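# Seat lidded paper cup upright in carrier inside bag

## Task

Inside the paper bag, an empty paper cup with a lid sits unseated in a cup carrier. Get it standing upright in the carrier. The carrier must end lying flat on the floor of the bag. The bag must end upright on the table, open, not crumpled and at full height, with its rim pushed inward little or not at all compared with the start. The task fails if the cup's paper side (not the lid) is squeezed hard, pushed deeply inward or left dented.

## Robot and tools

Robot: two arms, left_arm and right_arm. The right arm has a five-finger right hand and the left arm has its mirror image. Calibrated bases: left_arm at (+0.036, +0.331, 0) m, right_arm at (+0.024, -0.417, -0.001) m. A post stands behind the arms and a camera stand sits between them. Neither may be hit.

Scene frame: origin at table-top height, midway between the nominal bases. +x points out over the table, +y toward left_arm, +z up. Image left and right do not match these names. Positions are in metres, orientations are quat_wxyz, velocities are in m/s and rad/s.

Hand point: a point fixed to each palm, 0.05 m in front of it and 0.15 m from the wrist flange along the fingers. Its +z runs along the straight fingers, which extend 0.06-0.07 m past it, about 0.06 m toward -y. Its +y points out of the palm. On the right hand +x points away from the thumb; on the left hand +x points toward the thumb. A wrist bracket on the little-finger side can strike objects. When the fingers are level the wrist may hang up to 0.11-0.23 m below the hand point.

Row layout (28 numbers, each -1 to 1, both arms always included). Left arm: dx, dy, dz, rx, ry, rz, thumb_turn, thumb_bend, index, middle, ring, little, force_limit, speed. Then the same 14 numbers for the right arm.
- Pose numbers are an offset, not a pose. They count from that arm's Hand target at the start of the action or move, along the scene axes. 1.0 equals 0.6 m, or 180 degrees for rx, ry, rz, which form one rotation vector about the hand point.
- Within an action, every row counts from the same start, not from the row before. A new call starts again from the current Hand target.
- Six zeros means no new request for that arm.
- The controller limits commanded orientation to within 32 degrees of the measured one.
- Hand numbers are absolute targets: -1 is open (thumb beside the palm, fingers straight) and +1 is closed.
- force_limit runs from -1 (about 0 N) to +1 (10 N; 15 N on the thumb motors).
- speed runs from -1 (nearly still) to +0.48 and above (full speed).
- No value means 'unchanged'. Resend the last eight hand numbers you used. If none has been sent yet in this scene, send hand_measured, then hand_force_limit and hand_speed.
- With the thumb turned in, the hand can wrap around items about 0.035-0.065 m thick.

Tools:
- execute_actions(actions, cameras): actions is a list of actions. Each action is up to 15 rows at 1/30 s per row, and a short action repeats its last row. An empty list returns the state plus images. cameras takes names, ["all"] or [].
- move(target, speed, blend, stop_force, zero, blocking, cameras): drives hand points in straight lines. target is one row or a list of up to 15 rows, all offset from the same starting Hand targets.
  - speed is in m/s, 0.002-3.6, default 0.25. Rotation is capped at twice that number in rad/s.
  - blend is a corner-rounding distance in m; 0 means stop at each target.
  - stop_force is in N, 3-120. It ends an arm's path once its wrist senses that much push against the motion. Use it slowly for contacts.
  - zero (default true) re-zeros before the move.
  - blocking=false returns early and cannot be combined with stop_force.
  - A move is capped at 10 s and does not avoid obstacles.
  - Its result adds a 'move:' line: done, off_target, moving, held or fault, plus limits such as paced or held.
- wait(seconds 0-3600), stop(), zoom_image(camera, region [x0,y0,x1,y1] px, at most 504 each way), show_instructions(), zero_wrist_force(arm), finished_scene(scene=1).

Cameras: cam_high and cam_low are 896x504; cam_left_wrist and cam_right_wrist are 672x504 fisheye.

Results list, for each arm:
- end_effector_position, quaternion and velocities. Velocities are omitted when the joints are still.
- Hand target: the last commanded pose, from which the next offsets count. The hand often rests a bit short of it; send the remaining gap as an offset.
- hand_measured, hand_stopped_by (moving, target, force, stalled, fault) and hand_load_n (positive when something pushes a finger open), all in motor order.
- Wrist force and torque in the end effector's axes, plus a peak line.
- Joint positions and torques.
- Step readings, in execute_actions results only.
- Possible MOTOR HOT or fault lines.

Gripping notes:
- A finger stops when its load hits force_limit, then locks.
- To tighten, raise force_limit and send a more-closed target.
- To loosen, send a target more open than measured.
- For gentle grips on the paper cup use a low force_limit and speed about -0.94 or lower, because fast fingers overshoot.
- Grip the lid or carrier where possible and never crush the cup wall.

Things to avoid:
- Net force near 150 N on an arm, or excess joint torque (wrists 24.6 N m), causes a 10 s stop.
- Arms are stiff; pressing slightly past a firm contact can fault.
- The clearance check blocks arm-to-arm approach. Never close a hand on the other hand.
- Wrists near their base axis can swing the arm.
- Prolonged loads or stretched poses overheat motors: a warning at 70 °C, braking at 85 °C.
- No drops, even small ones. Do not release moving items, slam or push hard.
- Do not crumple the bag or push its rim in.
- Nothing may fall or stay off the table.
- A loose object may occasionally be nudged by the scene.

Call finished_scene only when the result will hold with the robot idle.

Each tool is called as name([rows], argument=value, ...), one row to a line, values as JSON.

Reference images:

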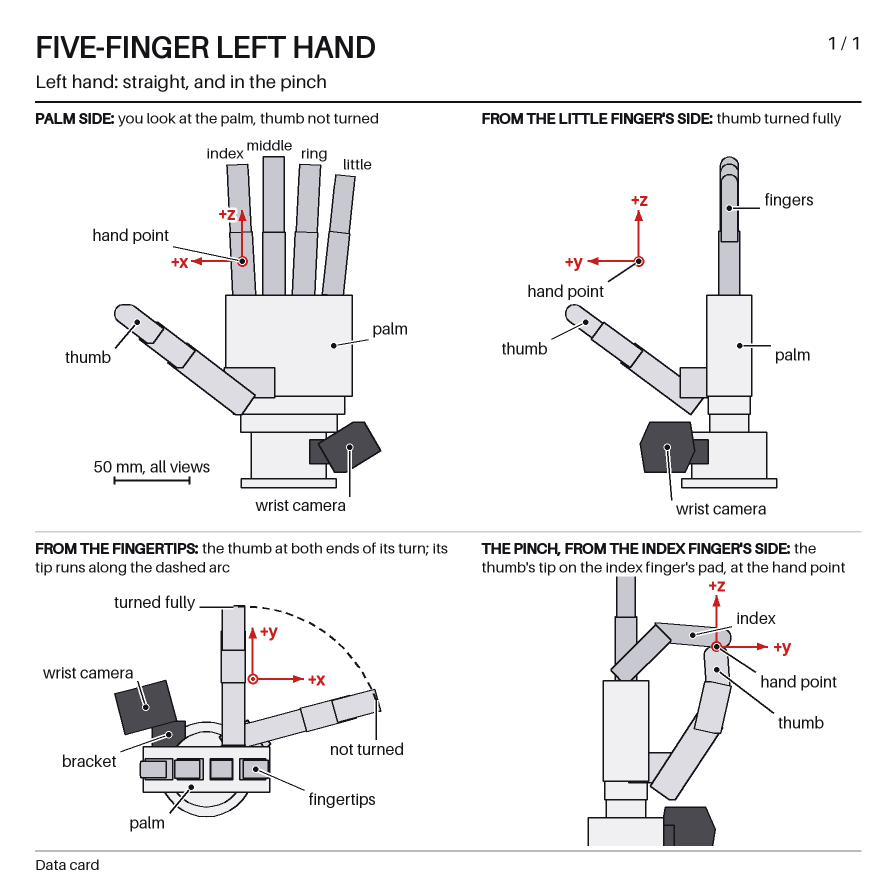

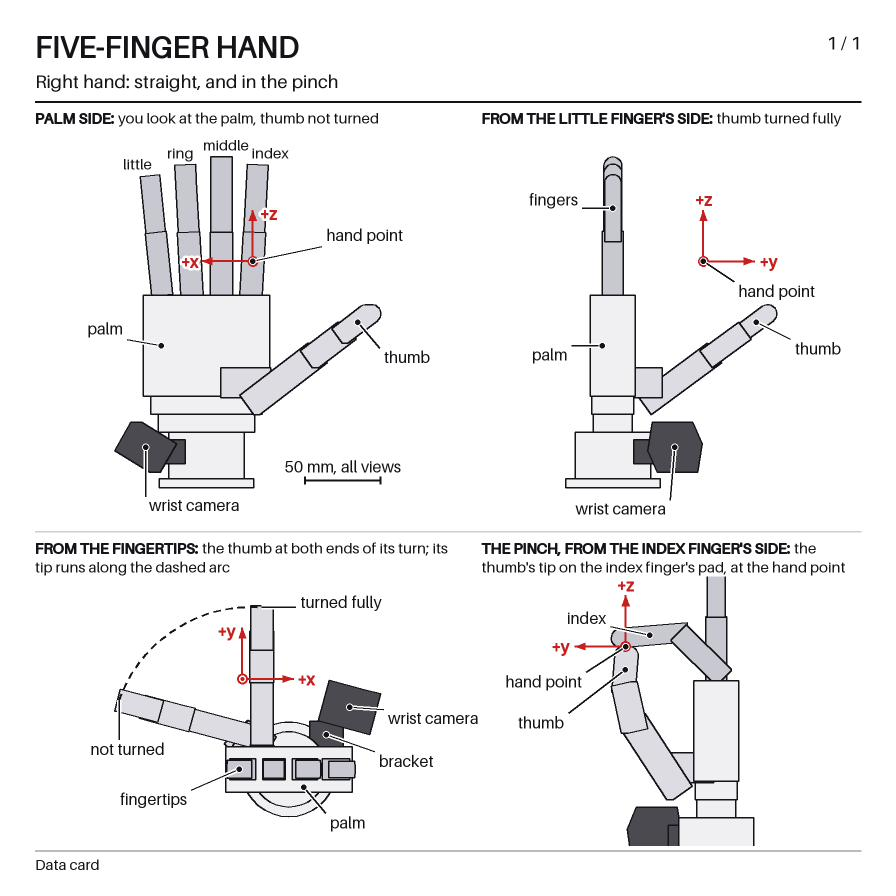

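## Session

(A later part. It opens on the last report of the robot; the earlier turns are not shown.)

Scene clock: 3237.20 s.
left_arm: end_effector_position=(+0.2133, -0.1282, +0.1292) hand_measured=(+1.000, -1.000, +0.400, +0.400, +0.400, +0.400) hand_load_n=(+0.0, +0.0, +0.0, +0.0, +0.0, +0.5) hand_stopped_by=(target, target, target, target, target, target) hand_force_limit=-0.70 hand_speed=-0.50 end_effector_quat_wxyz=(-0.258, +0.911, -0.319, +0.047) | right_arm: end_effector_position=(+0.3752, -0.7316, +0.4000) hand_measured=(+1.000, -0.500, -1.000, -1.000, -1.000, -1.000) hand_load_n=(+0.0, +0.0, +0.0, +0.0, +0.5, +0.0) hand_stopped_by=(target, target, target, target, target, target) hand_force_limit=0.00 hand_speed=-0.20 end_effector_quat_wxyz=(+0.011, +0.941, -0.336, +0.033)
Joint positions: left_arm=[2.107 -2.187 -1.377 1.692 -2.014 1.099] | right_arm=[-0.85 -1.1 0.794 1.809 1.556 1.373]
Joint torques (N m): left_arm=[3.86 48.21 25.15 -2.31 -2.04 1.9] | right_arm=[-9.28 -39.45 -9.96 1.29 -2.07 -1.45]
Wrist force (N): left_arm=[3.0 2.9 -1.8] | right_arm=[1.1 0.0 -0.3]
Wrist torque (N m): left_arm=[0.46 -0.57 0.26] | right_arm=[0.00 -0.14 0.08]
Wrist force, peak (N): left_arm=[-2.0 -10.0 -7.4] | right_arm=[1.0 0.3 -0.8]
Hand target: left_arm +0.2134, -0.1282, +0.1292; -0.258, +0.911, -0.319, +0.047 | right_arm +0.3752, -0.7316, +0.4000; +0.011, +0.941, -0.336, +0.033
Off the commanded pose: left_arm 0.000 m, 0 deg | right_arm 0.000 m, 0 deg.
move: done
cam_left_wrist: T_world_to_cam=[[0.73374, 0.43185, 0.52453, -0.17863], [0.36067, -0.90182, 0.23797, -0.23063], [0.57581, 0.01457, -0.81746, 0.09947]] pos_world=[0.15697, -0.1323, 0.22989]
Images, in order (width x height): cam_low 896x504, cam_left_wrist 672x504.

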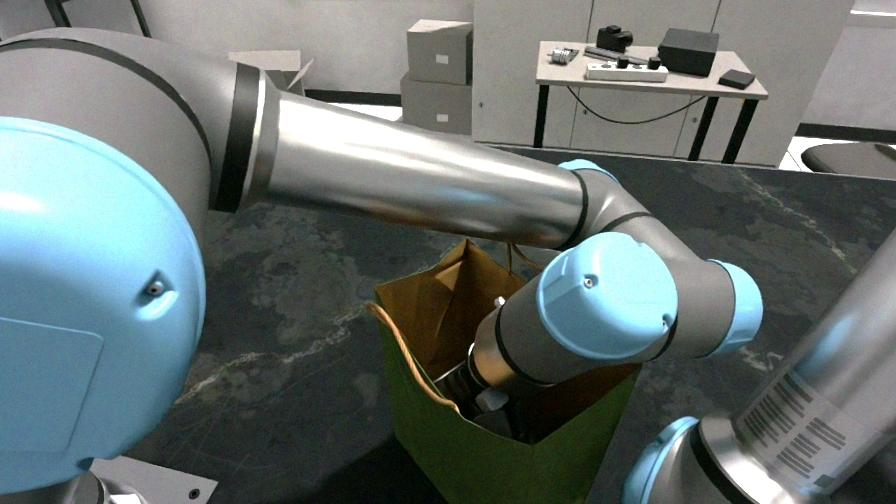

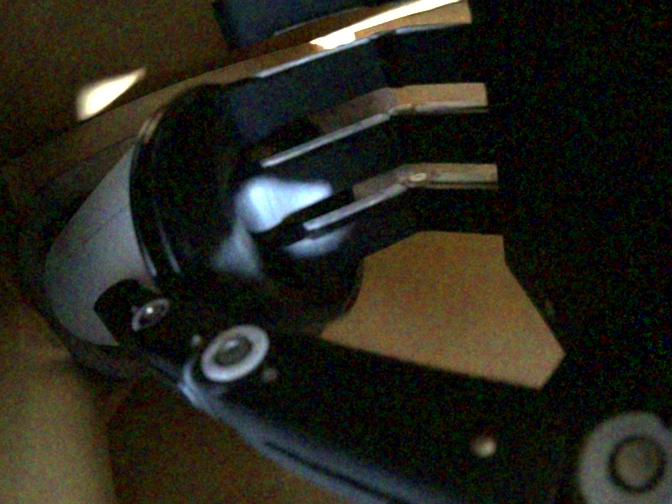

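wait(seconds=0.5, cameras=["all"])

Scene clock: 3299.33 s.
left_arm: end_effector_position=(+0.2134, -0.1282, +0.1292) hand_measured=(+1.000, -1.000, +0.400, +0.400, +0.400, +0.400) hand_load_n=(+0.0, +0.0, +0.0, +0.0, +0.0, +0.0) hand_stopped_by=(target, target, target, target, target, target) hand_force_limit=-0.70 hand_speed=-0.50 end_effector_quat_wxyz=(-0.258, +0.911, -0.319, +0.047) | right_arm: end_effector_position=(+0.3752, -0.7316, +0.4000) hand_measured=(+1.000, -0.500, -1.000, -1.000, -1.000, -1.000) hand_load_n=(+0.0, +0.0, +0.0, +0.0, +0.0, +0.0) hand_stopped_by=(target, target, target, target, target, target) hand_force_limit=0.00 hand_speed=-0.20 end_effector_quat_wxyz=(+0.011, +0.941, -0.336, +0.033)
Joint positions: left_arm=[2.107 -2.187 -1.377 1.692 -2.014 1.099] | right_arm=[-0.85 -1.1 0.794 1.809 1.556 1.373]
Joint torques (N m): left_arm=[5.09 49.44 25.35 -3.63 -3.46 3.06] | right_arm=[-9.12 -38.61 -9.01 1.37 -2 -1.55]
Wrist force (N): left_arm=[2.7 2.9 -2.1] | right_arm=[0.7 0.2 -0.2]
Wrist torque (N m): left_arm=[0.47 -0.53 0.24] | right_arm=[0.01 -0.09 0.06]
Wrist force, peak (N): left_arm=[3.1 3.4 -2.0] | right_arm=[1.1 0.3 -0.4]
Hand target: left_arm +0.2134, -0.1282, +0.1292; -0.258, +0.911, -0.319, +0.047 | right_arm +0.3752, -0.7316, +0.4000; +0.011, +0.941, -0.336, +0.033
Off the commanded pose: left_arm 0.000 m, 0 deg | right_arm 0.000 m, 0 deg.
wait: 0.50 s; at rest from the start
cam_left_wrist: T_world_to_cam=[[0.73374, 0.43174, 0.52462, -0.17874], [0.36055, -0.90188, 0.23794, -0.23065], [0.57587, 0.01457, -0.81741, 0.0994]] pos_world=[0.15707, -0.1323, 0.2299]
cam_right_wrist: T_world_to_cam=[[-0.36452, -0.93119, 0.00094, -0.54634], [-0.81325, 0.31884, 0.48679, 0.33813], [-0.45359, 0.17668, -0.87352, 0.76913]] pos_world=[0.4247, -0.75245, 0.50777]

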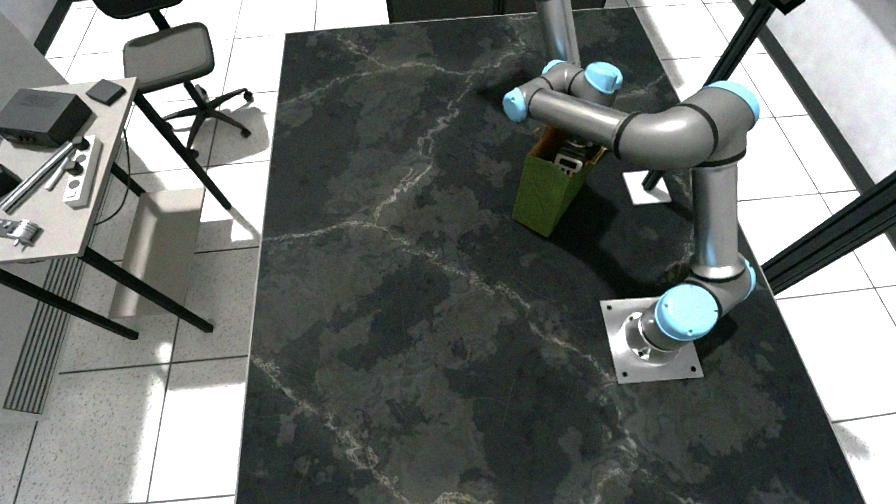

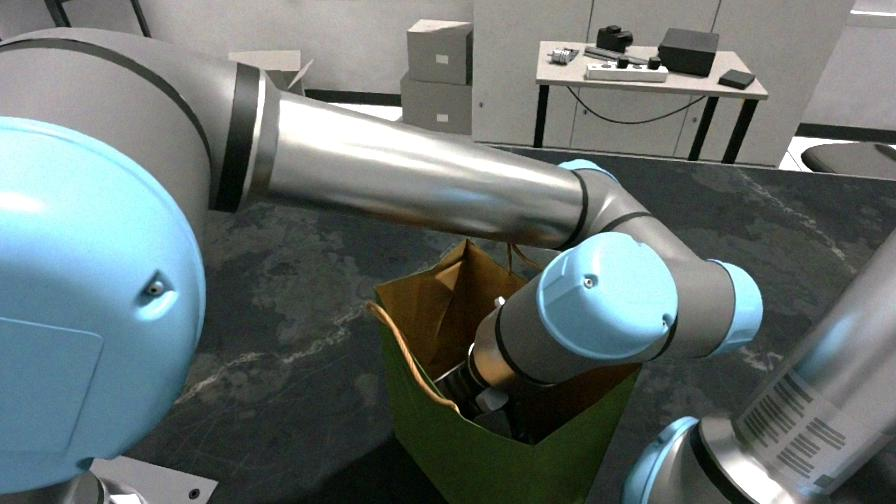

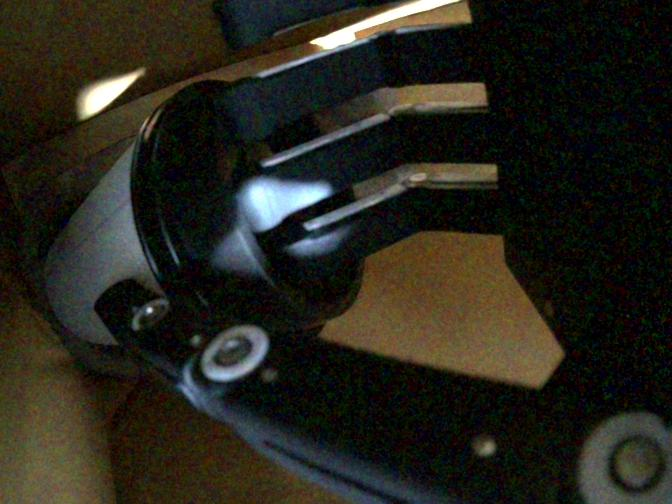

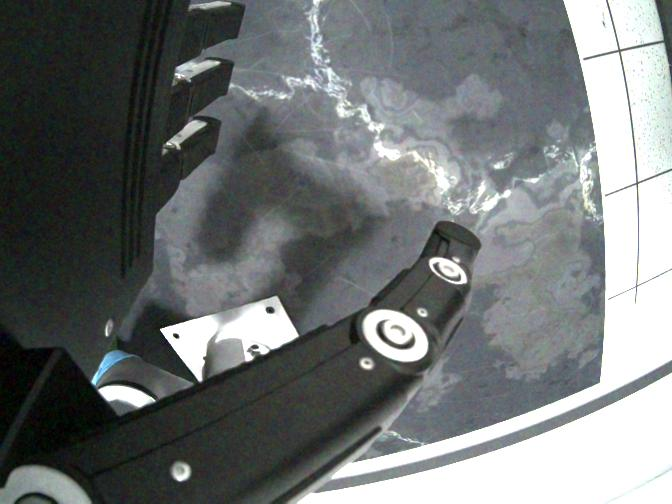

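move(target=[0.0127,0.01544,0,0,0,0,1,-1,0.4,0.4,0.4,0.4,-0.7,-0.5,0,0,0,0,0,0,1,-0.5,-1,-1,-1,-1,0,-0.2], speed=0.02, stop_force=5, cameras=["cam_left_wrist","cam_low"])

Scene clock: 3313.17 s.
left_arm: end_effector_position=(+0.2210, -0.1190, +0.1292) hand_measured=(+1.000, -1.000, +0.400, +0.400, +0.400, +0.400) hand_load_n=(+0.0, +0.0, +0.0, +0.0, +0.0, +0.0) hand_stopped_by=(target, target, target, target, target, target) hand_force_limit=-0.70 hand_speed=-0.50 end_effector_quat_wxyz=(-0.258, +0.911, -0.319, +0.047) | right_arm: end_effector_position=(+0.3752, -0.7316, +0.4000) hand_measured=(+1.000, -0.500, -1.000, -1.000, -1.000, -1.000) hand_load_n=(+0.0, +0.0, +0.0, +0.0, +0.0, +0.0) hand_stopped_by=(target, target, target, target, target, target) hand_force_limit=0.00 hand_speed=-0.20 end_effector_quat_wxyz=(+0.011, +0.941, -0.336, +0.033)
Joint positions: left_arm=[2.129 -2.171 -1.402 1.71 -2.02 1.122] | right_arm=[-0.85 -1.1 0.794 1.809 1.556 1.373]
Joint torques (N m): left_arm=[-10.09 32.75 24.5 -4.45 2.21 -2.77] | right_arm=[-9.04 -39.27 -9.89 1.3 -2.09 -1.57]
Wrist force (N): left_arm=[2.6 3.2 -2.4] | right_arm=[0.6 0.2 -0.1]
Wrist torque (N m): left_arm=[0.53 -0.52 0.09] | right_arm=[0.01 -0.09 0.06]
Wrist force, peak (N): left_arm=[2.9 3.5 -2.6] | right_arm=[1.2 0.3 -0.5]
Hand target: left_arm +0.2210, -0.1190, +0.1292; -0.258, +0.911, -0.319, +0.047 | right_arm +0.3752, -0.7316, +0.4000; +0.011, +0.941, -0.336, +0.033
Off the commanded pose: left_arm 0.000 m, 0 deg | right_arm 0.000 m, 0 deg.
move: done
cam_left_wrist: T_world_to_cam=[[0.73374, 0.43174, 0.52462, -0.18833], [0.36055, -0.90188, 0.23794, -0.225], [0.57587, 0.01457, -0.81741, 0.09488]] pos_world=[0.16467, -0.123, 0.2299]
Images, in order (width x height): cam_low 896x504, cam_left_wrist 672x504.

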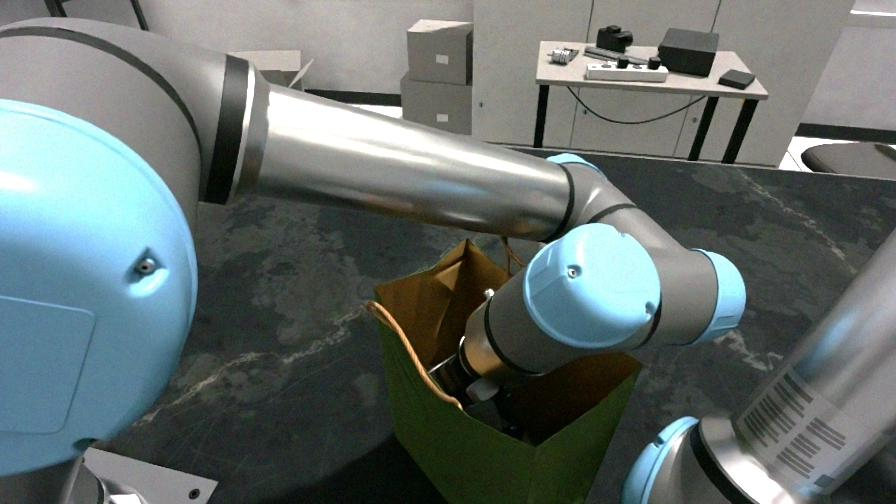

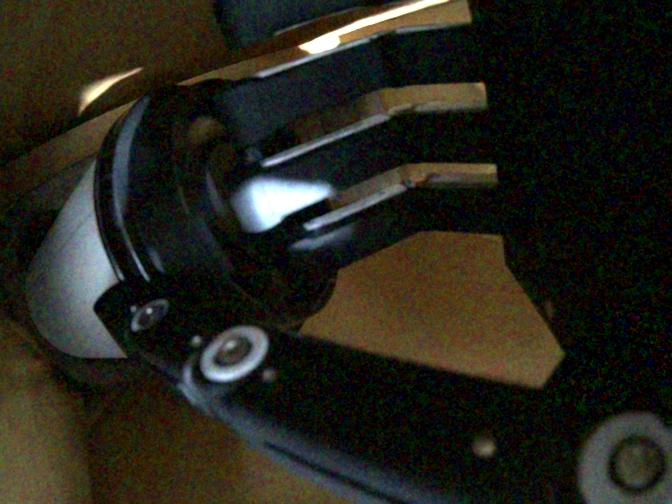

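move(target=[0.0127,0.01544,0,0,0,0,1,-1,0.4,0.4,0.4,0.4,-0.7,-0.5,0,0,0,0,0,0,1,-0.5,-1,-1,-1,-1,0,-0.2], speed=0.02, stop_force=5, cameras=["cam_left_wrist","cam_low"])

Scene clock: 3321.93 s.
left_arm: end_effector_position=(+0.2286, -0.1097, +0.1292) hand_measured=(+1.000, -1.000, +0.400, +0.400, +0.400, +0.400) hand_load_n=(-0.5, +0.0, +0.0, +0.0, +0.5, +0.0) hand_stopped_by=(target, target, target, target, target, target) hand_force_limit=-0.70 hand_speed=-0.50 end_effector_quat_wxyz=(-0.258, +0.911, -0.319, +0.047) | right_arm: end_effector_position=(+0.3752, -0.7316, +0.4000) hand_measured=(+1.000, -0.500, -1.000, -1.000, -1.000, -1.000) hand_load_n=(+0.0, +0.0, +0.0, +0.0, +0.0, +0.0) hand_stopped_by=(target, target, target, target, target, target) hand_force_limit=0.00 hand_speed=-0.20 end_effector_quat_wxyz=(+0.011, +0.941, -0.336, +0.033)
Joint positions: left_arm=[2.152 -2.155 -1.426 1.729 -2.027 1.146] | right_arm=[-0.85 -1.1 0.794 1.809 1.556 1.373]
Joint torques (N m): left_arm=[-9.74 31.31 25.29 -4.36 2.12 -2.88] | right_arm=[-8.97 -38.32 -9.94 1.4 -2.24 -1.62]
Wrist force (N): left_arm=[2.9 2.9 -2.9] | right_arm=[0.7 0.6 -0.4]
Wrist torque (N m): left_arm=[0.47 -0.57 0.14] | right_arm=[0.09 -0.09 0.08]
Wrist force, peak (N): left_arm=[2.9 3.0 -3.4] | right_arm=[1.1 0.5 -0.4]
Hand target: left_arm +0.2286, -0.1097, +0.1292; -0.258, +0.911, -0.319, +0.047 | right_arm +0.3752, -0.7316, +0.4000; +0.011, +0.941, -0.336, +0.033
Off the commanded pose: left_arm 0.000 m, 0 deg | right_arm 0.000 m, 0 deg.
move: done
cam_left_wrist: T_world_to_cam=[[0.73374, 0.43174, 0.52462, -0.19792], [0.36055, -0.90188, 0.23794, -0.21935], [0.57587, 0.01457, -0.81741, 0.09037]] pos_world=[0.17227, -0.1137, 0.2299]
Images, in order (width x height): cam_low 896x504, cam_left_wrist 672x504.

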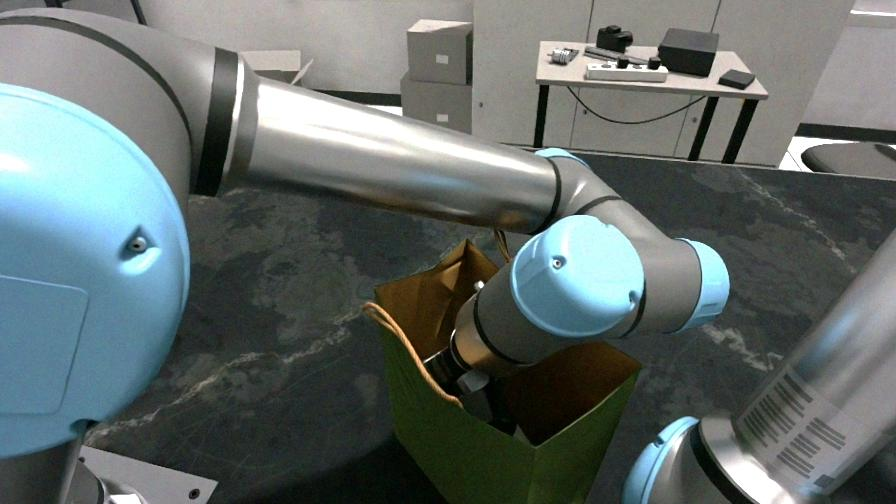

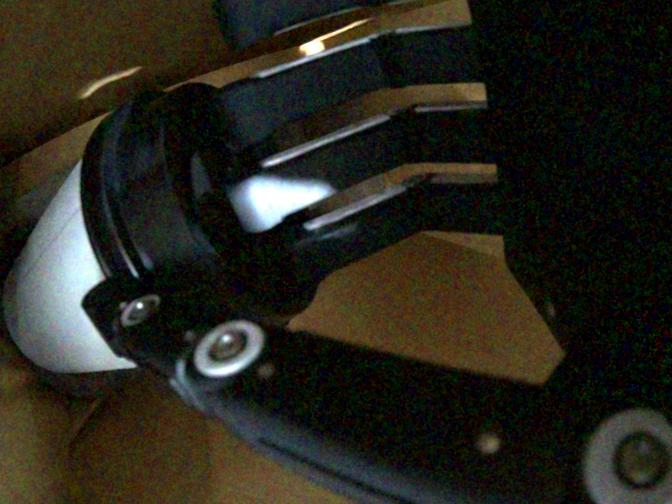

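move(target=[0.0106,0.01287,0,0,0,0,1,-1,0.4,0.4,0.4,0.4,-0.7,-0.5,0,0,0,0,0,0,1,-0.5,-1,-1,-1,-1,0,-0.2], speed=0.02, stop_force=5, cameras=["cam_left_wrist","cam_low"])

Scene clock: 3330.53 s.
left_arm: end_effector_position=(+0.2350, -0.1020, +0.1292) hand_measured=(+1.000, -1.000, +0.400, +0.400, +0.400, +0.400) hand_load_n=(-1.5, +0.0, +0.0, +0.0, +0.0, +0.0) hand_stopped_by=(target, target, target, target, target, target) hand_force_limit=-0.70 hand_speed=-0.50 end_effector_quat_wxyz=(-0.258, +0.911, -0.319, +0.047) | right_arm: end_effector_position=(+0.3752, -0.7316, +0.4000) hand_measured=(+1.000, -0.500, -1.000, -1.000, -1.000, -1.000) hand_load_n=(+0.0, +0.0, +0.0, +0.0, +0.0, +0.0) hand_stopped_by=(target, target, target, target, target, target) hand_force_limit=0.00 hand_speed=-0.20 end_effector_quat_wxyz=(+0.011, +0.941, -0.336, +0.033)
Joint positions: left_arm=[2.171 -2.142 -1.445 1.744 -2.032 1.167] | right_arm=[-0.85 -1.1 0.794 1.809 1.556 1.373]
Joint torques (N m): left_arm=[-10.58 29.99 23.59 -4.12 2.23 -2.8] | right_arm=[-9.35 -38.98 -10.36 1.32 -1.94 -1.53]
Wrist force (N): left_arm=[2.1 1.8 -4.7] | right_arm=[0.3 0.2 -0.5]
Wrist torque (N m): left_arm=[0.36 -0.52 0.16] | right_arm=[0.04 -0.03 0.04]
Wrist force, peak (N): left_arm=[2.1 2.2 -5.2] | right_arm=[1.2 0.4 -0.8]
Hand target: left_arm +0.2350, -0.1020, +0.1292; -0.258, +0.911, -0.319, +0.047 | right_arm +0.3752, -0.7316, +0.4000; +0.011, +0.941, -0.336, +0.033
Off the commanded pose: left_arm 0.000 m, 0 deg | right_arm 0.000 m, 0 deg.
move: done
cam_left_wrist: T_world_to_cam=[[0.73374, 0.43174, 0.52462, -0.20594], [0.36055, -0.90188, 0.23794, -0.21472], [0.57587, 0.01457, -0.81741, 0.08657]] pos_world=[0.17867, -0.106, 0.2299]
Images, in order (width x height): cam_low 896x504, cam_left_wrist 672x504.

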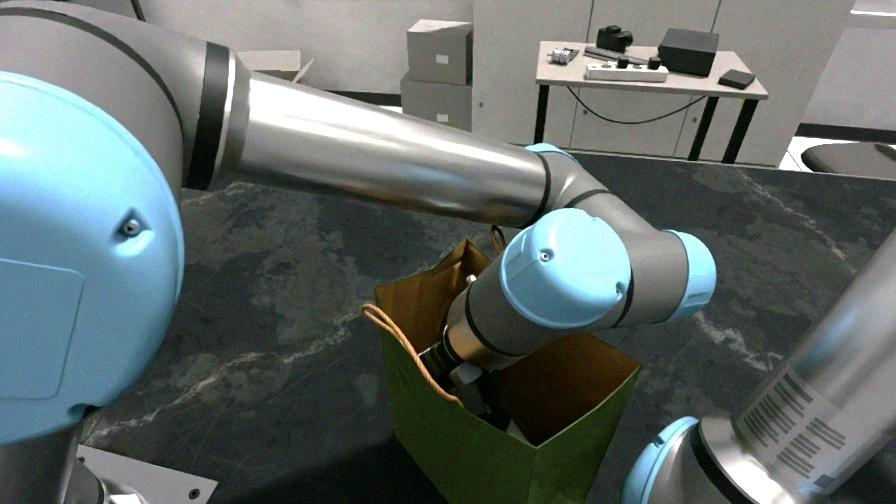

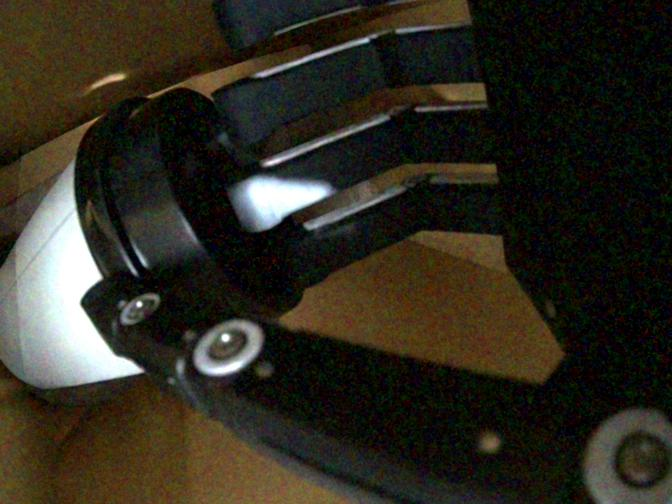

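move(target=[0.0106,0.01287,0,0,0,0,1,-1,0.4,0.4,0.4,0.4,-0.7,-0.5,0,0,0,0,0,0,1,-0.5,-1,-1,-1,-1,0,-0.2], speed=0.02, stop_force=6, cameras=["cam_left_wrist","cam_low","cam_high"])

Scene clock: 3340.90 s.
left_arm: end_effector_position=(+0.2414, -0.0942, +0.1292) hand_measured=(+1.000, -1.000, +0.400, +0.400, +0.400, +0.400) hand_load_n=(-1.0, +0.0, +0.0, +0.0, +0.0, +0.0) hand_stopped_by=(target, target, target, target, target, target) hand_force_limit=-0.70 hand_speed=-0.50 end_effector_quat_wxyz=(-0.258, +0.911, -0.319, +0.047) | right_arm: end_effector_position=(+0.3752, -0.7316, +0.4000) hand_measured=(+1.000, -0.500, -1.000, -1.000, -1.000, -1.000) hand_load_n=(+0.0, +0.0, +0.0, +0.0, +0.0, +0.0) hand_stopped_by=(target, target, target, target, target, target) hand_force_limit=0.00 hand_speed=-0.20 end_effector_quat_wxyz=(+0.011, +0.941, -0.336, +0.033)
Joint positions: left_arm=[2.191 -2.129 -1.463 1.759 -2.037 1.188] | right_arm=[-0.85 -1.1 0.794 1.809 1.556 1.373]
Joint torques (N m): left_arm=[-10.46 29.5 24.21 -4.1 2.18 -2.84] | right_arm=[-8.48 -39.37 -10.58 1.39 -1.97 -1.45]
Wrist force (N): left_arm=[2.7 1.7 -5.0] | right_arm=[0.6 0.2 -0.2]
Wrist torque (N m): left_arm=[0.38 -0.61 0.20] | right_arm=[0.03 -0.08 0.06]
Wrist force, peak (N): left_arm=[2.7 2.0 -5.3] | right_arm=[1.1 0.2 -0.6]
Hand target: left_arm +0.2414, -0.0942, +0.1292; -0.258, +0.911, -0.319, +0.047 | right_arm +0.3752, -0.7316, +0.4000; +0.011, +0.941, -0.336, +0.033
Off the commanded pose: left_arm 0.000 m, 0 deg | right_arm 0.000 m, 0 deg.
move: done
cam_left_wrist: T_world_to_cam=[[0.73374, 0.43174, 0.52462, -0.21389], [0.36055, -0.90188, 0.23794, -0.21004], [0.57587, 0.01457, -0.81741, 0.08283]] pos_world=[0.18497, -0.0983, 0.2299]
Images, in order (width x height): cam_high 896x504, cam_low 896x504, cam_left_wrist 672x504.

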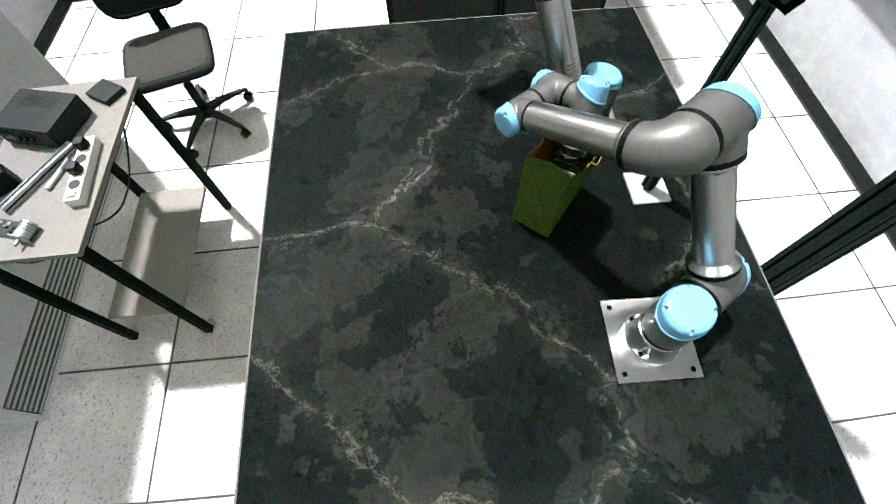

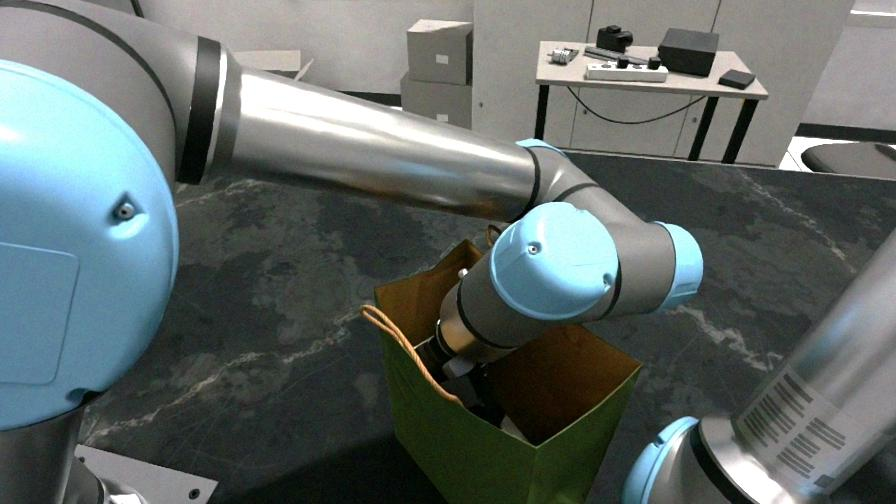

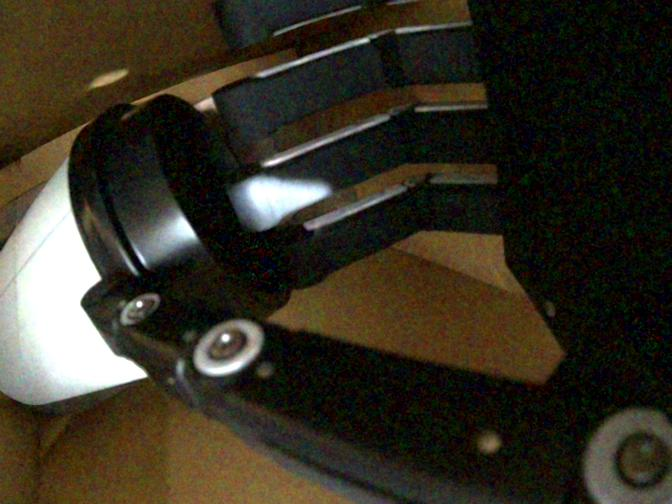

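zoom_image(camera="cam_left_wrist", region=[0, 60, 380, 504])

zoom_image(camera="cam_low", region=[340, 220, 660, 500])

Scaled by 1.135 from the camera's image (finer frame: 960x720).

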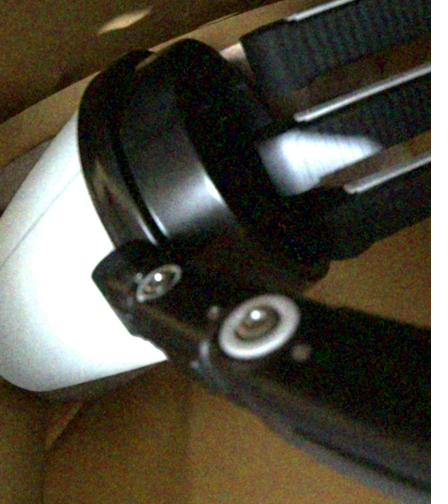

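Scaled by 1.575 from the camera's image (finer frame: 1280x720).

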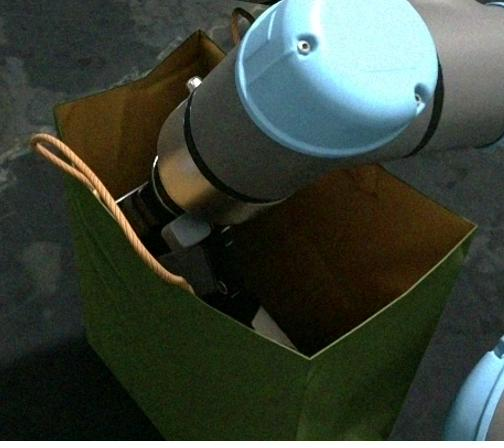

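move([
  [-0.0127,-0.01544,0,0,0,0,1,-1,0.4,0.4,0.4,0.4,-0.7,-0.5,0,0,0,0,0,0,1,-0.5,-1,-1,-1,-1,0,-0.2],
  [-0.0127,-0.01544,0.1167,0,0,0,1,-1,0.4,0.4,0.4,0.4,-0.7,-0.5,0,0,0,0,0,0,1,-0.5,-1,-1,-1,-1,0,-0.2],
], speed=0.03, stop_force=8, cameras=["cam_left_wrist","cam_low"])

Scene clock: 3447.47 s.
left_arm: end_effector_position=(+0.2337, -0.1035, +0.1992) hand_measured=(+1.000, -1.000, +0.400, +0.400, +0.400, +0.400) hand_load_n=(+0.0, +0.0, +0.0, +0.0, +0.0, +0.0) hand_stopped_by=(target, target, target, target, target, target) hand_force_limit=-0.70 hand_speed=-0.50 end_effector_quat_wxyz=(-0.258, +0.911, -0.319, +0.047) | right_arm: end_effector_position=(+0.3752, -0.7316, +0.4000) hand_measured=(+1.000, -0.500, -1.000, -1.000, -1.000, -1.000) hand_load_n=(+0.0, +0.0, +0.0, +0.0, +0.0, +0.0) hand_stopped_by=(target, target, target, target, target, target) hand_force_limit=0.00 hand_speed=-0.20 end_effector_quat_wxyz=(+0.011, +0.941, -0.336, +0.033)
Joint positions: left_arm=[2.167 -2.084 -1.346 1.586 -2.031 1.163] | right_arm=[-0.85 -1.1 0.794 1.809 1.556 1.373]
Joint torques (N m): left_arm=[6.33 30.83 8.91 -2.03 -3.52 1.85] | right_arm=[-8.64 -38.86 -9.33 1.6 -2.04 -1.51]
Wrist force (N): left_arm=[2.9 2.7 -2.4] | right_arm=[0.5 0.1 -0.5]
Wrist torque (N m): left_arm=[0.44 -0.57 0.13] | right_arm=[0.02 -0.06 0.05]
Wrist force, peak (N): left_arm=[2.8 1.7 -5.1] | right_arm=[1.1 0.3 -0.8]
Hand target: left_arm +0.2337, -0.1035, +0.1992; -0.258, +0.911, -0.319, +0.047 | right_arm +0.3752, -0.7316, +0.4000; +0.011, +0.941, -0.336, +0.033
Off the commanded pose: left_arm 0.000 m, 0 deg | right_arm 0.000 m, 0 deg.
move: done
cam_left_wrist: T_world_to_cam=[[0.73374, 0.43174, 0.52462, -0.24111], [0.36055, -0.90188, 0.23794, -0.23228], [0.57587, 0.01457, -0.81741, 0.14464]] pos_world=[0.17737, -0.1075, 0.3]
Images, in order (width x height): cam_low 896x504, cam_left_wrist 672x504.

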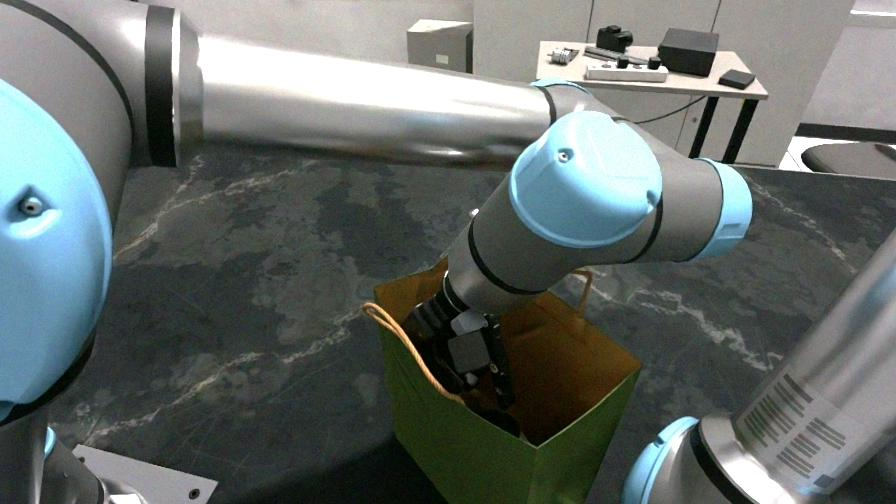

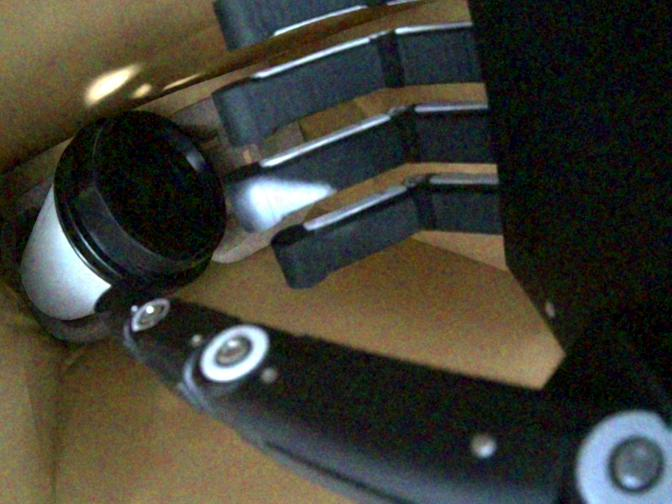

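zoom_image(camera="cam_left_wrist", region=[0, 80, 260, 360])

Scaled by 1.800 from the camera's image (finer frame: 960x720).

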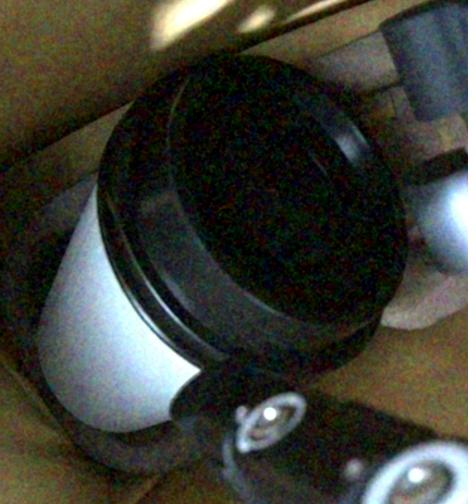

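zoom_image(camera="cam_left_wrist", region=[0, 90, 250, 280])

Scaled by 2.016 from the camera's image (finer frame: 960x720).

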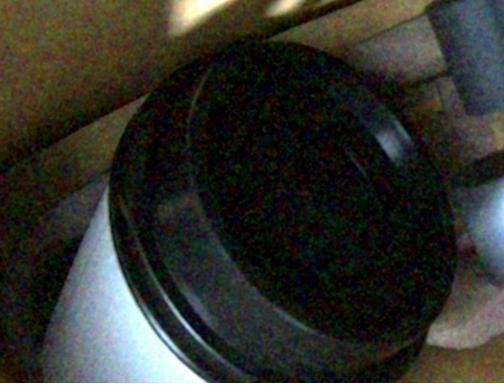

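move([
  [0,0,0,-0.0857,0.0705,0,1,-1,-0.7,-0.7,-0.7,-0.7,-0.7,-0.5,0,0,0,0,0,0,1,-0.5,-1,-1,-1,-1,0,-0.2],
  [-0.01905,-0.02316,-0.04,-0.0857,0.0705,0,1,-1,-0.7,-0.7,-0.7,-0.7,-0.7,-0.5,0,0,0,0,0,0,1,-0.5,-1,-1,-1,-1,0,-0.2],
], speed=0.05, cameras=["cam_left_wrist","cam_low"])

Scene clock: 3676.00 s.
left_arm: end_effector_position=(+0.2222, -0.1174, +0.1750) hand_measured=(+1.000, -1.000, -0.700, -0.700, -0.700, -0.700) hand_load_n=(+0.0, +0.0, +0.5, +0.0, +0.0, +0.0) hand_stopped_by=(target, target, target, target, target, target) hand_force_limit=-0.70 hand_speed=-0.50 end_effector_quat_wxyz=(-0.097, +0.937, -0.336, -0.011) end_effector_velocity=(+0.001, +0.002, +0.002) end_effector_angular_velocity=(+0.003, +0.003, -0.001) | right_arm: end_effector_position=(+0.3752, -0.7316, +0.4000) hand_measured=(+1.000, -0.500, -1.000, -1.000, -1.000, -1.000) hand_load_n=(+0.0, +0.0, -0.5, +0.0, +0.0, +0.0) hand_stopped_by=(target, target, target, target, target, target) hand_force_limit=0.00 hand_speed=-0.20 end_effector_quat_wxyz=(+0.011, +0.941, -0.336, +0.033)
Joint positions: left_arm=[2.314 -2.005 -1.463 1.779 -1.727 1.38] | right_arm=[-0.85 -1.1 0.794 1.809 1.556 1.373]
Joint velocities: left_arm=[0.005 0.003 0 -0.006 0 0.006] | right_arm=[within noise]
Joint torques (N m): left_arm=[6.36 41.94 24.22 -4.43 1.22 3.23] | right_arm=[-8.8 -39.32 -9.15 1.46 -1.93 -1.66]
Wrist force (N): left_arm=[2.9 3.0 -2.7] | right_arm=[0.9 0.2 -0.5]
Wrist torque (N m): left_arm=[0.48 -0.52 0.23] | right_arm=[0.03 -0.12 0.07]
Wrist force, peak (N): left_arm=[3.0 3.5 -2.3] | right_arm=[0.9 0.6 -0.9]
Hand target: left_arm +0.2223, -0.1174, +0.1752; -0.097, +0.937, -0.336, -0.011 | right_arm +0.3752, -0.7316, +0.4000; +0.011, +0.941, -0.336, +0.033
Off the commanded pose: left_arm 0.000 m, 0 deg | right_arm 0.000 m, 0 deg.
move: done
cam_left_wrist: T_world_to_cam=[[0.81691, 0.53322, 0.21985, -0.16712], [0.43036, -0.81731, 0.38314, -0.26593], [0.38399, -0.21837, -0.89714, 0.16091]] pos_world=[0.18918, -0.0931, 0.28299]
Images, in order (width x height): cam_low 896x504, cam_left_wrist 672x504.

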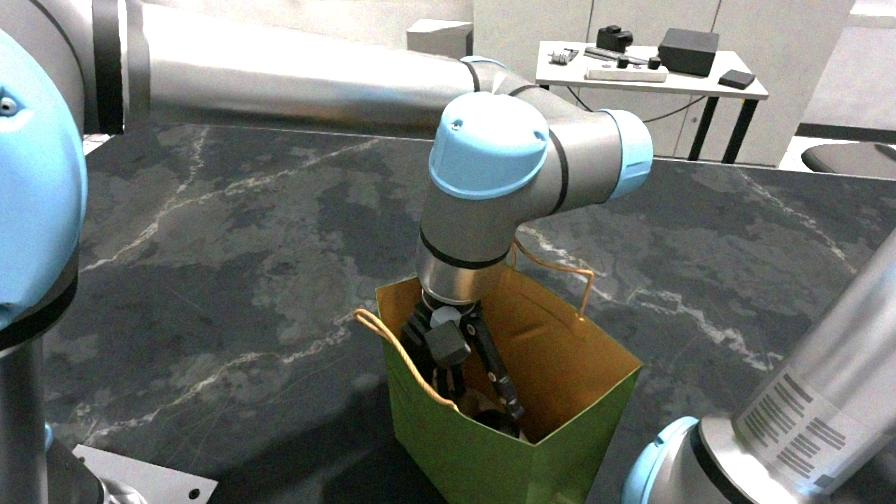

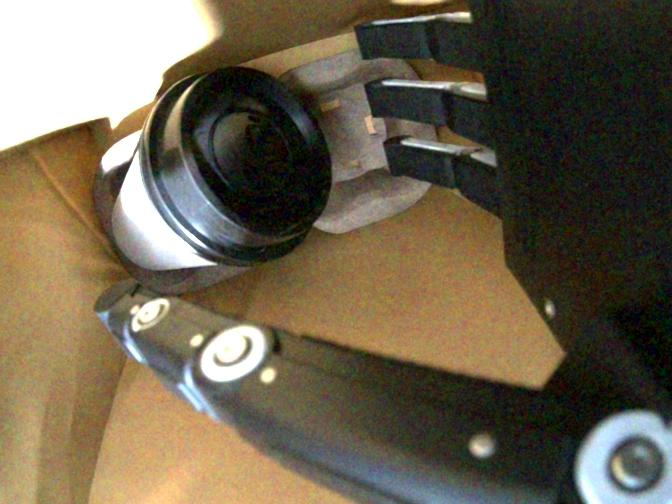

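zoom_image(camera="cam_left_wrist", region=[80, 30, 460, 320])

Scaled by 1.326 from the camera's image (finer frame: 960x720).

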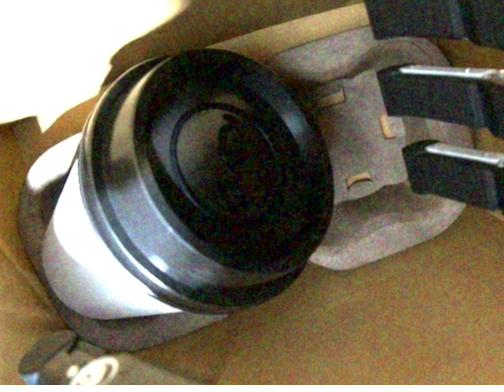

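move([
  [0,0,0,-0.04287,0.03527,0,1,-1,-0.7,-0.7,-0.7,-0.7,-0.7,-0.5,0,0,0,0,0,0,1,-0.5,-1,-1,-1,-1,0,-0.2],
  [0.0065,-0.00966,-0.08,-0.04287,0.03527,0,1,-1,-0.7,-0.7,-0.7,-0.7,-0.7,-0.5,0,0,0,0,0,0,1,-0.5,-1,-1,-1,-1,0,-0.2],
], speed=0.04, cameras=["cam_left_wrist","cam_low"])

Scene clock: 3773.13 s.
left_arm: end_effector_position=(+0.2261, -0.1231, +0.1271) hand_measured=(+1.000, -1.000, -0.700, -0.700, -0.700, -0.700) hand_load_n=(+0.0, +0.0, +0.0, +0.0, +0.0, +0.0) hand_stopped_by=(target, target, target, target, target, target) hand_force_limit=-0.70 hand_speed=-0.50 end_effector_quat_wxyz=(-0.015, +0.939, -0.341, -0.041) | right_arm: end_effector_position=(+0.3752, -0.7316, +0.4000) hand_measured=(+1.000, -0.500, -1.000, -1.000, -1.000, -1.000) hand_load_n=(+0.0, +0.0, +0.0, +0.0, +0.0, +0.0) hand_stopped_by=(target, target, target, target, target, target) hand_force_limit=0.00 hand_speed=-0.20 end_effector_quat_wxyz=(+0.011, +0.941, -0.336, +0.033)
Joint positions: left_arm=[2.411 -2.026 -1.574 1.942 -1.564 1.495] | right_arm=[-0.85 -1.1 0.794 1.809 1.556 1.373]
Joint torques (N m): left_arm=[-6.77 41.5 24.67 -4.28 2.77 -2.29] | right_arm=[-8.85 -39.54 -9.85 1.49 -2.01 -1.58]
Wrist force (N): left_arm=[1.9 3.1 -3.8] | right_arm=[0.6 0.5 -0.5]
Wrist torque (N m): left_arm=[0.61 -0.42 0.21] | right_arm=[0.09 -0.07 0.07]
Wrist force, peak (N): left_arm=[2.3 3.2 -4.3] | right_arm=[1.1 0.2 -0.7]
Hand target: left_arm +0.2262, -0.1232, +0.1272; -0.015, +0.939, -0.341, -0.040 | right_arm +0.3752, -0.7316, +0.4000; +0.011, +0.941, -0.336, +0.033
Off the commanded pose: left_arm 0.000 m, 0 deg | right_arm 0.000 m, 0 deg.
move: done
cam_left_wrist: T_world_to_cam=[[0.83232, 0.55156, 0.05509, -0.13707], [0.47585, -0.76196, 0.43931, -0.26453], [0.28428, -0.33942, -0.89665, 0.12278]] pos_world=[0.20505, -0.08429, 0.23385]
Images, in order (width x height): cam_low 896x504, cam_left_wrist 672x504.

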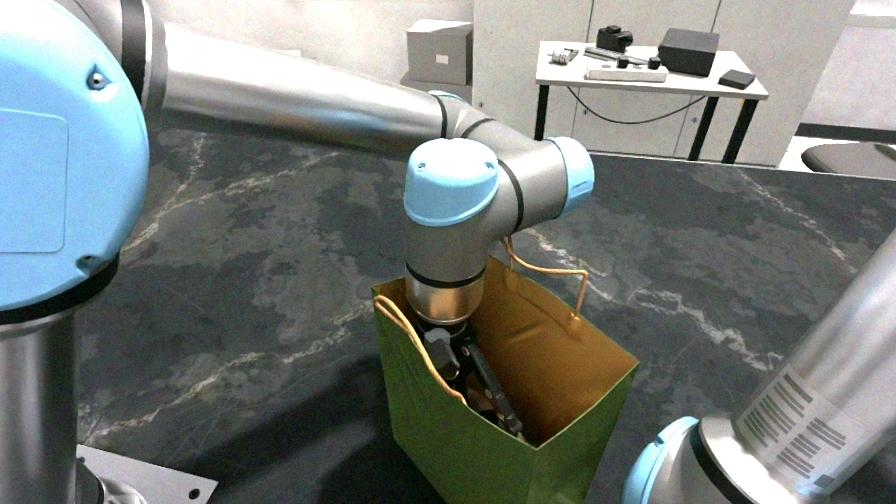

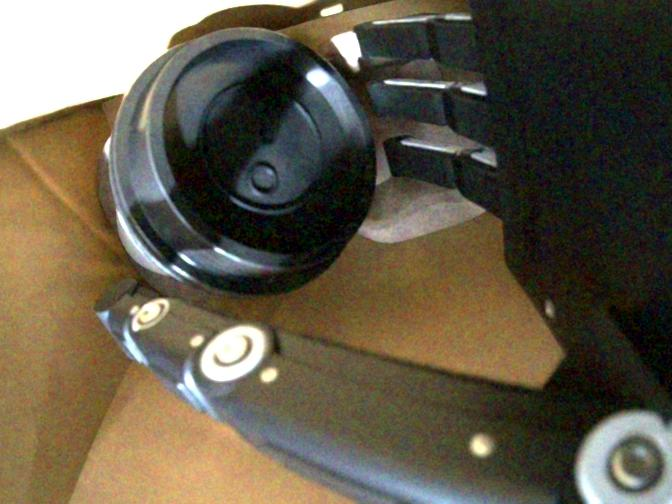

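zoom_image(camera="cam_left_wrist", region=[80, 0, 420, 330])

Scaled by 1.482 from the camera's image (finer frame: 960x720).

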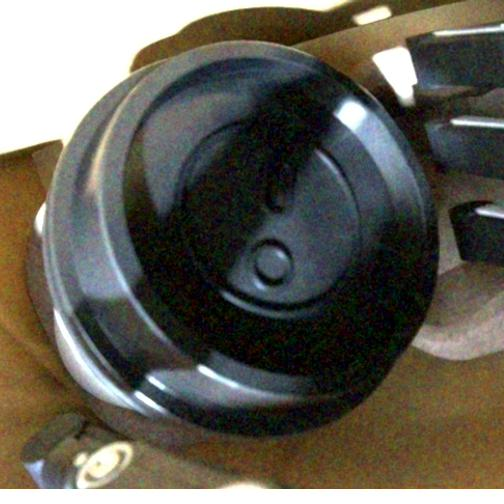

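move(target=[-0.01228,-0.01493,-0.0387,0,0,0,1,-1,-0.7,-0.7,-0.7,-0.7,-0.7,-0.5,0,0,0,0,0,0,1,-0.5,-1,-1,-1,-1,0,-0.2], speed=0.02, stop_force=4, cameras=["cam_left_wrist","cam_low"])

Scene clock: 3832.37 s.
left_arm: end_effector_position=(+0.2188, -0.1322, +0.1040) hand_measured=(+1.000, -1.000, -0.700, -0.700, -0.700, -0.700) hand_load_n=(+0.0, -0.5, +0.0, +0.0, +0.0, +0.0) hand_stopped_by=(target, target, target, target, target, target) hand_force_limit=-0.70 hand_speed=-0.50 end_effector_quat_wxyz=(-0.015, +0.939, -0.341, -0.040) | right_arm: end_effector_position=(+0.3752, -0.7316, +0.4000) hand_measured=(+1.000, -0.500, -1.000, -1.000, -1.000, -1.000) hand_load_n=(+0.0, +0.0, +0.0, +0.0, +0.5, +0.0) hand_stopped_by=(target, target, target, target, target, target) hand_force_limit=0.00 hand_speed=-0.20 end_effector_quat_wxyz=(+0.011, +0.941, -0.336, +0.033)
Joint positions: left_arm=[2.385 -2.061 -1.586 1.99 -1.562 1.469] | right_arm=[-0.85 -1.1 0.794 1.809 1.556 1.373]
Joint torques (N m): left_arm=[8.06 43.23 24.26 -4.47 1.01 3.28] | right_arm=[-8.43 -39.63 -10.72 1.42 -2.08 -1.51]
Wrist force (N): left_arm=[2.5 3.2 -2.5] | right_arm=[0.6 0.2 -0.6]
Wrist torque (N m): left_arm=[0.51 -0.50 0.24] | right_arm=[0.04 -0.06 0.06]
Wrist force, peak (N): left_arm=[2.4 3.4 -3.9] | right_arm=[1.1 0.6 -0.6]
Hand target: left_arm +0.2188, -0.1322, +0.1040; -0.015, +0.939, -0.341, -0.040 | right_arm +0.3752, -0.7316, +0.4000; +0.011, +0.941, -0.336, +0.033
Off the commanded pose: left_arm 0.000 m, 0 deg | right_arm 0.000 m, 0 deg.
move: done
cam_left_wrist: T_world_to_cam=[[0.83233, 0.55154, 0.05508, -0.12476], [0.47577, -0.76188, 0.43952, -0.25779], [0.28438, -0.33962, -0.89654, 0.10103]] pos_world=[0.19775, -0.09329, 0.21075]
Images, in order (width x height): cam_low 896x504, cam_left_wrist 672x504.

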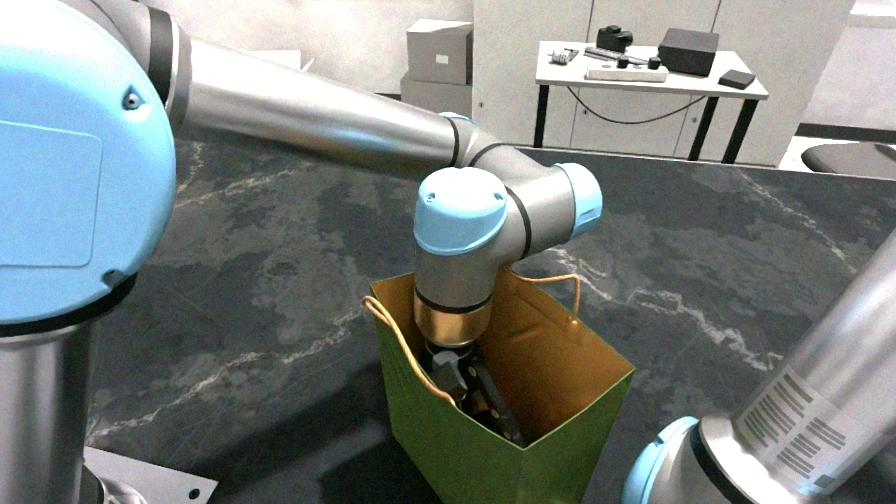

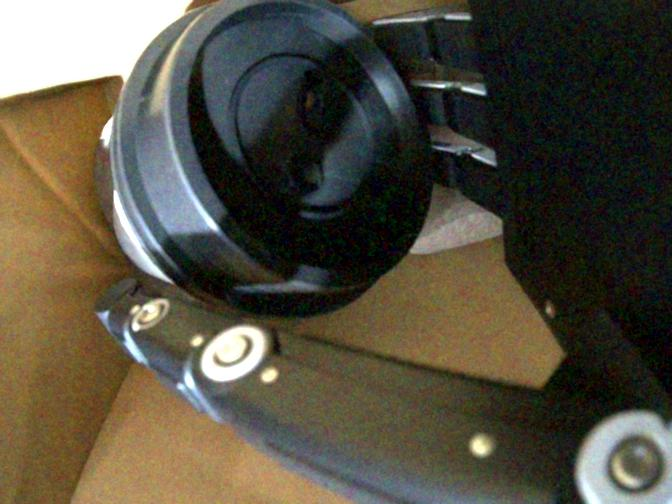

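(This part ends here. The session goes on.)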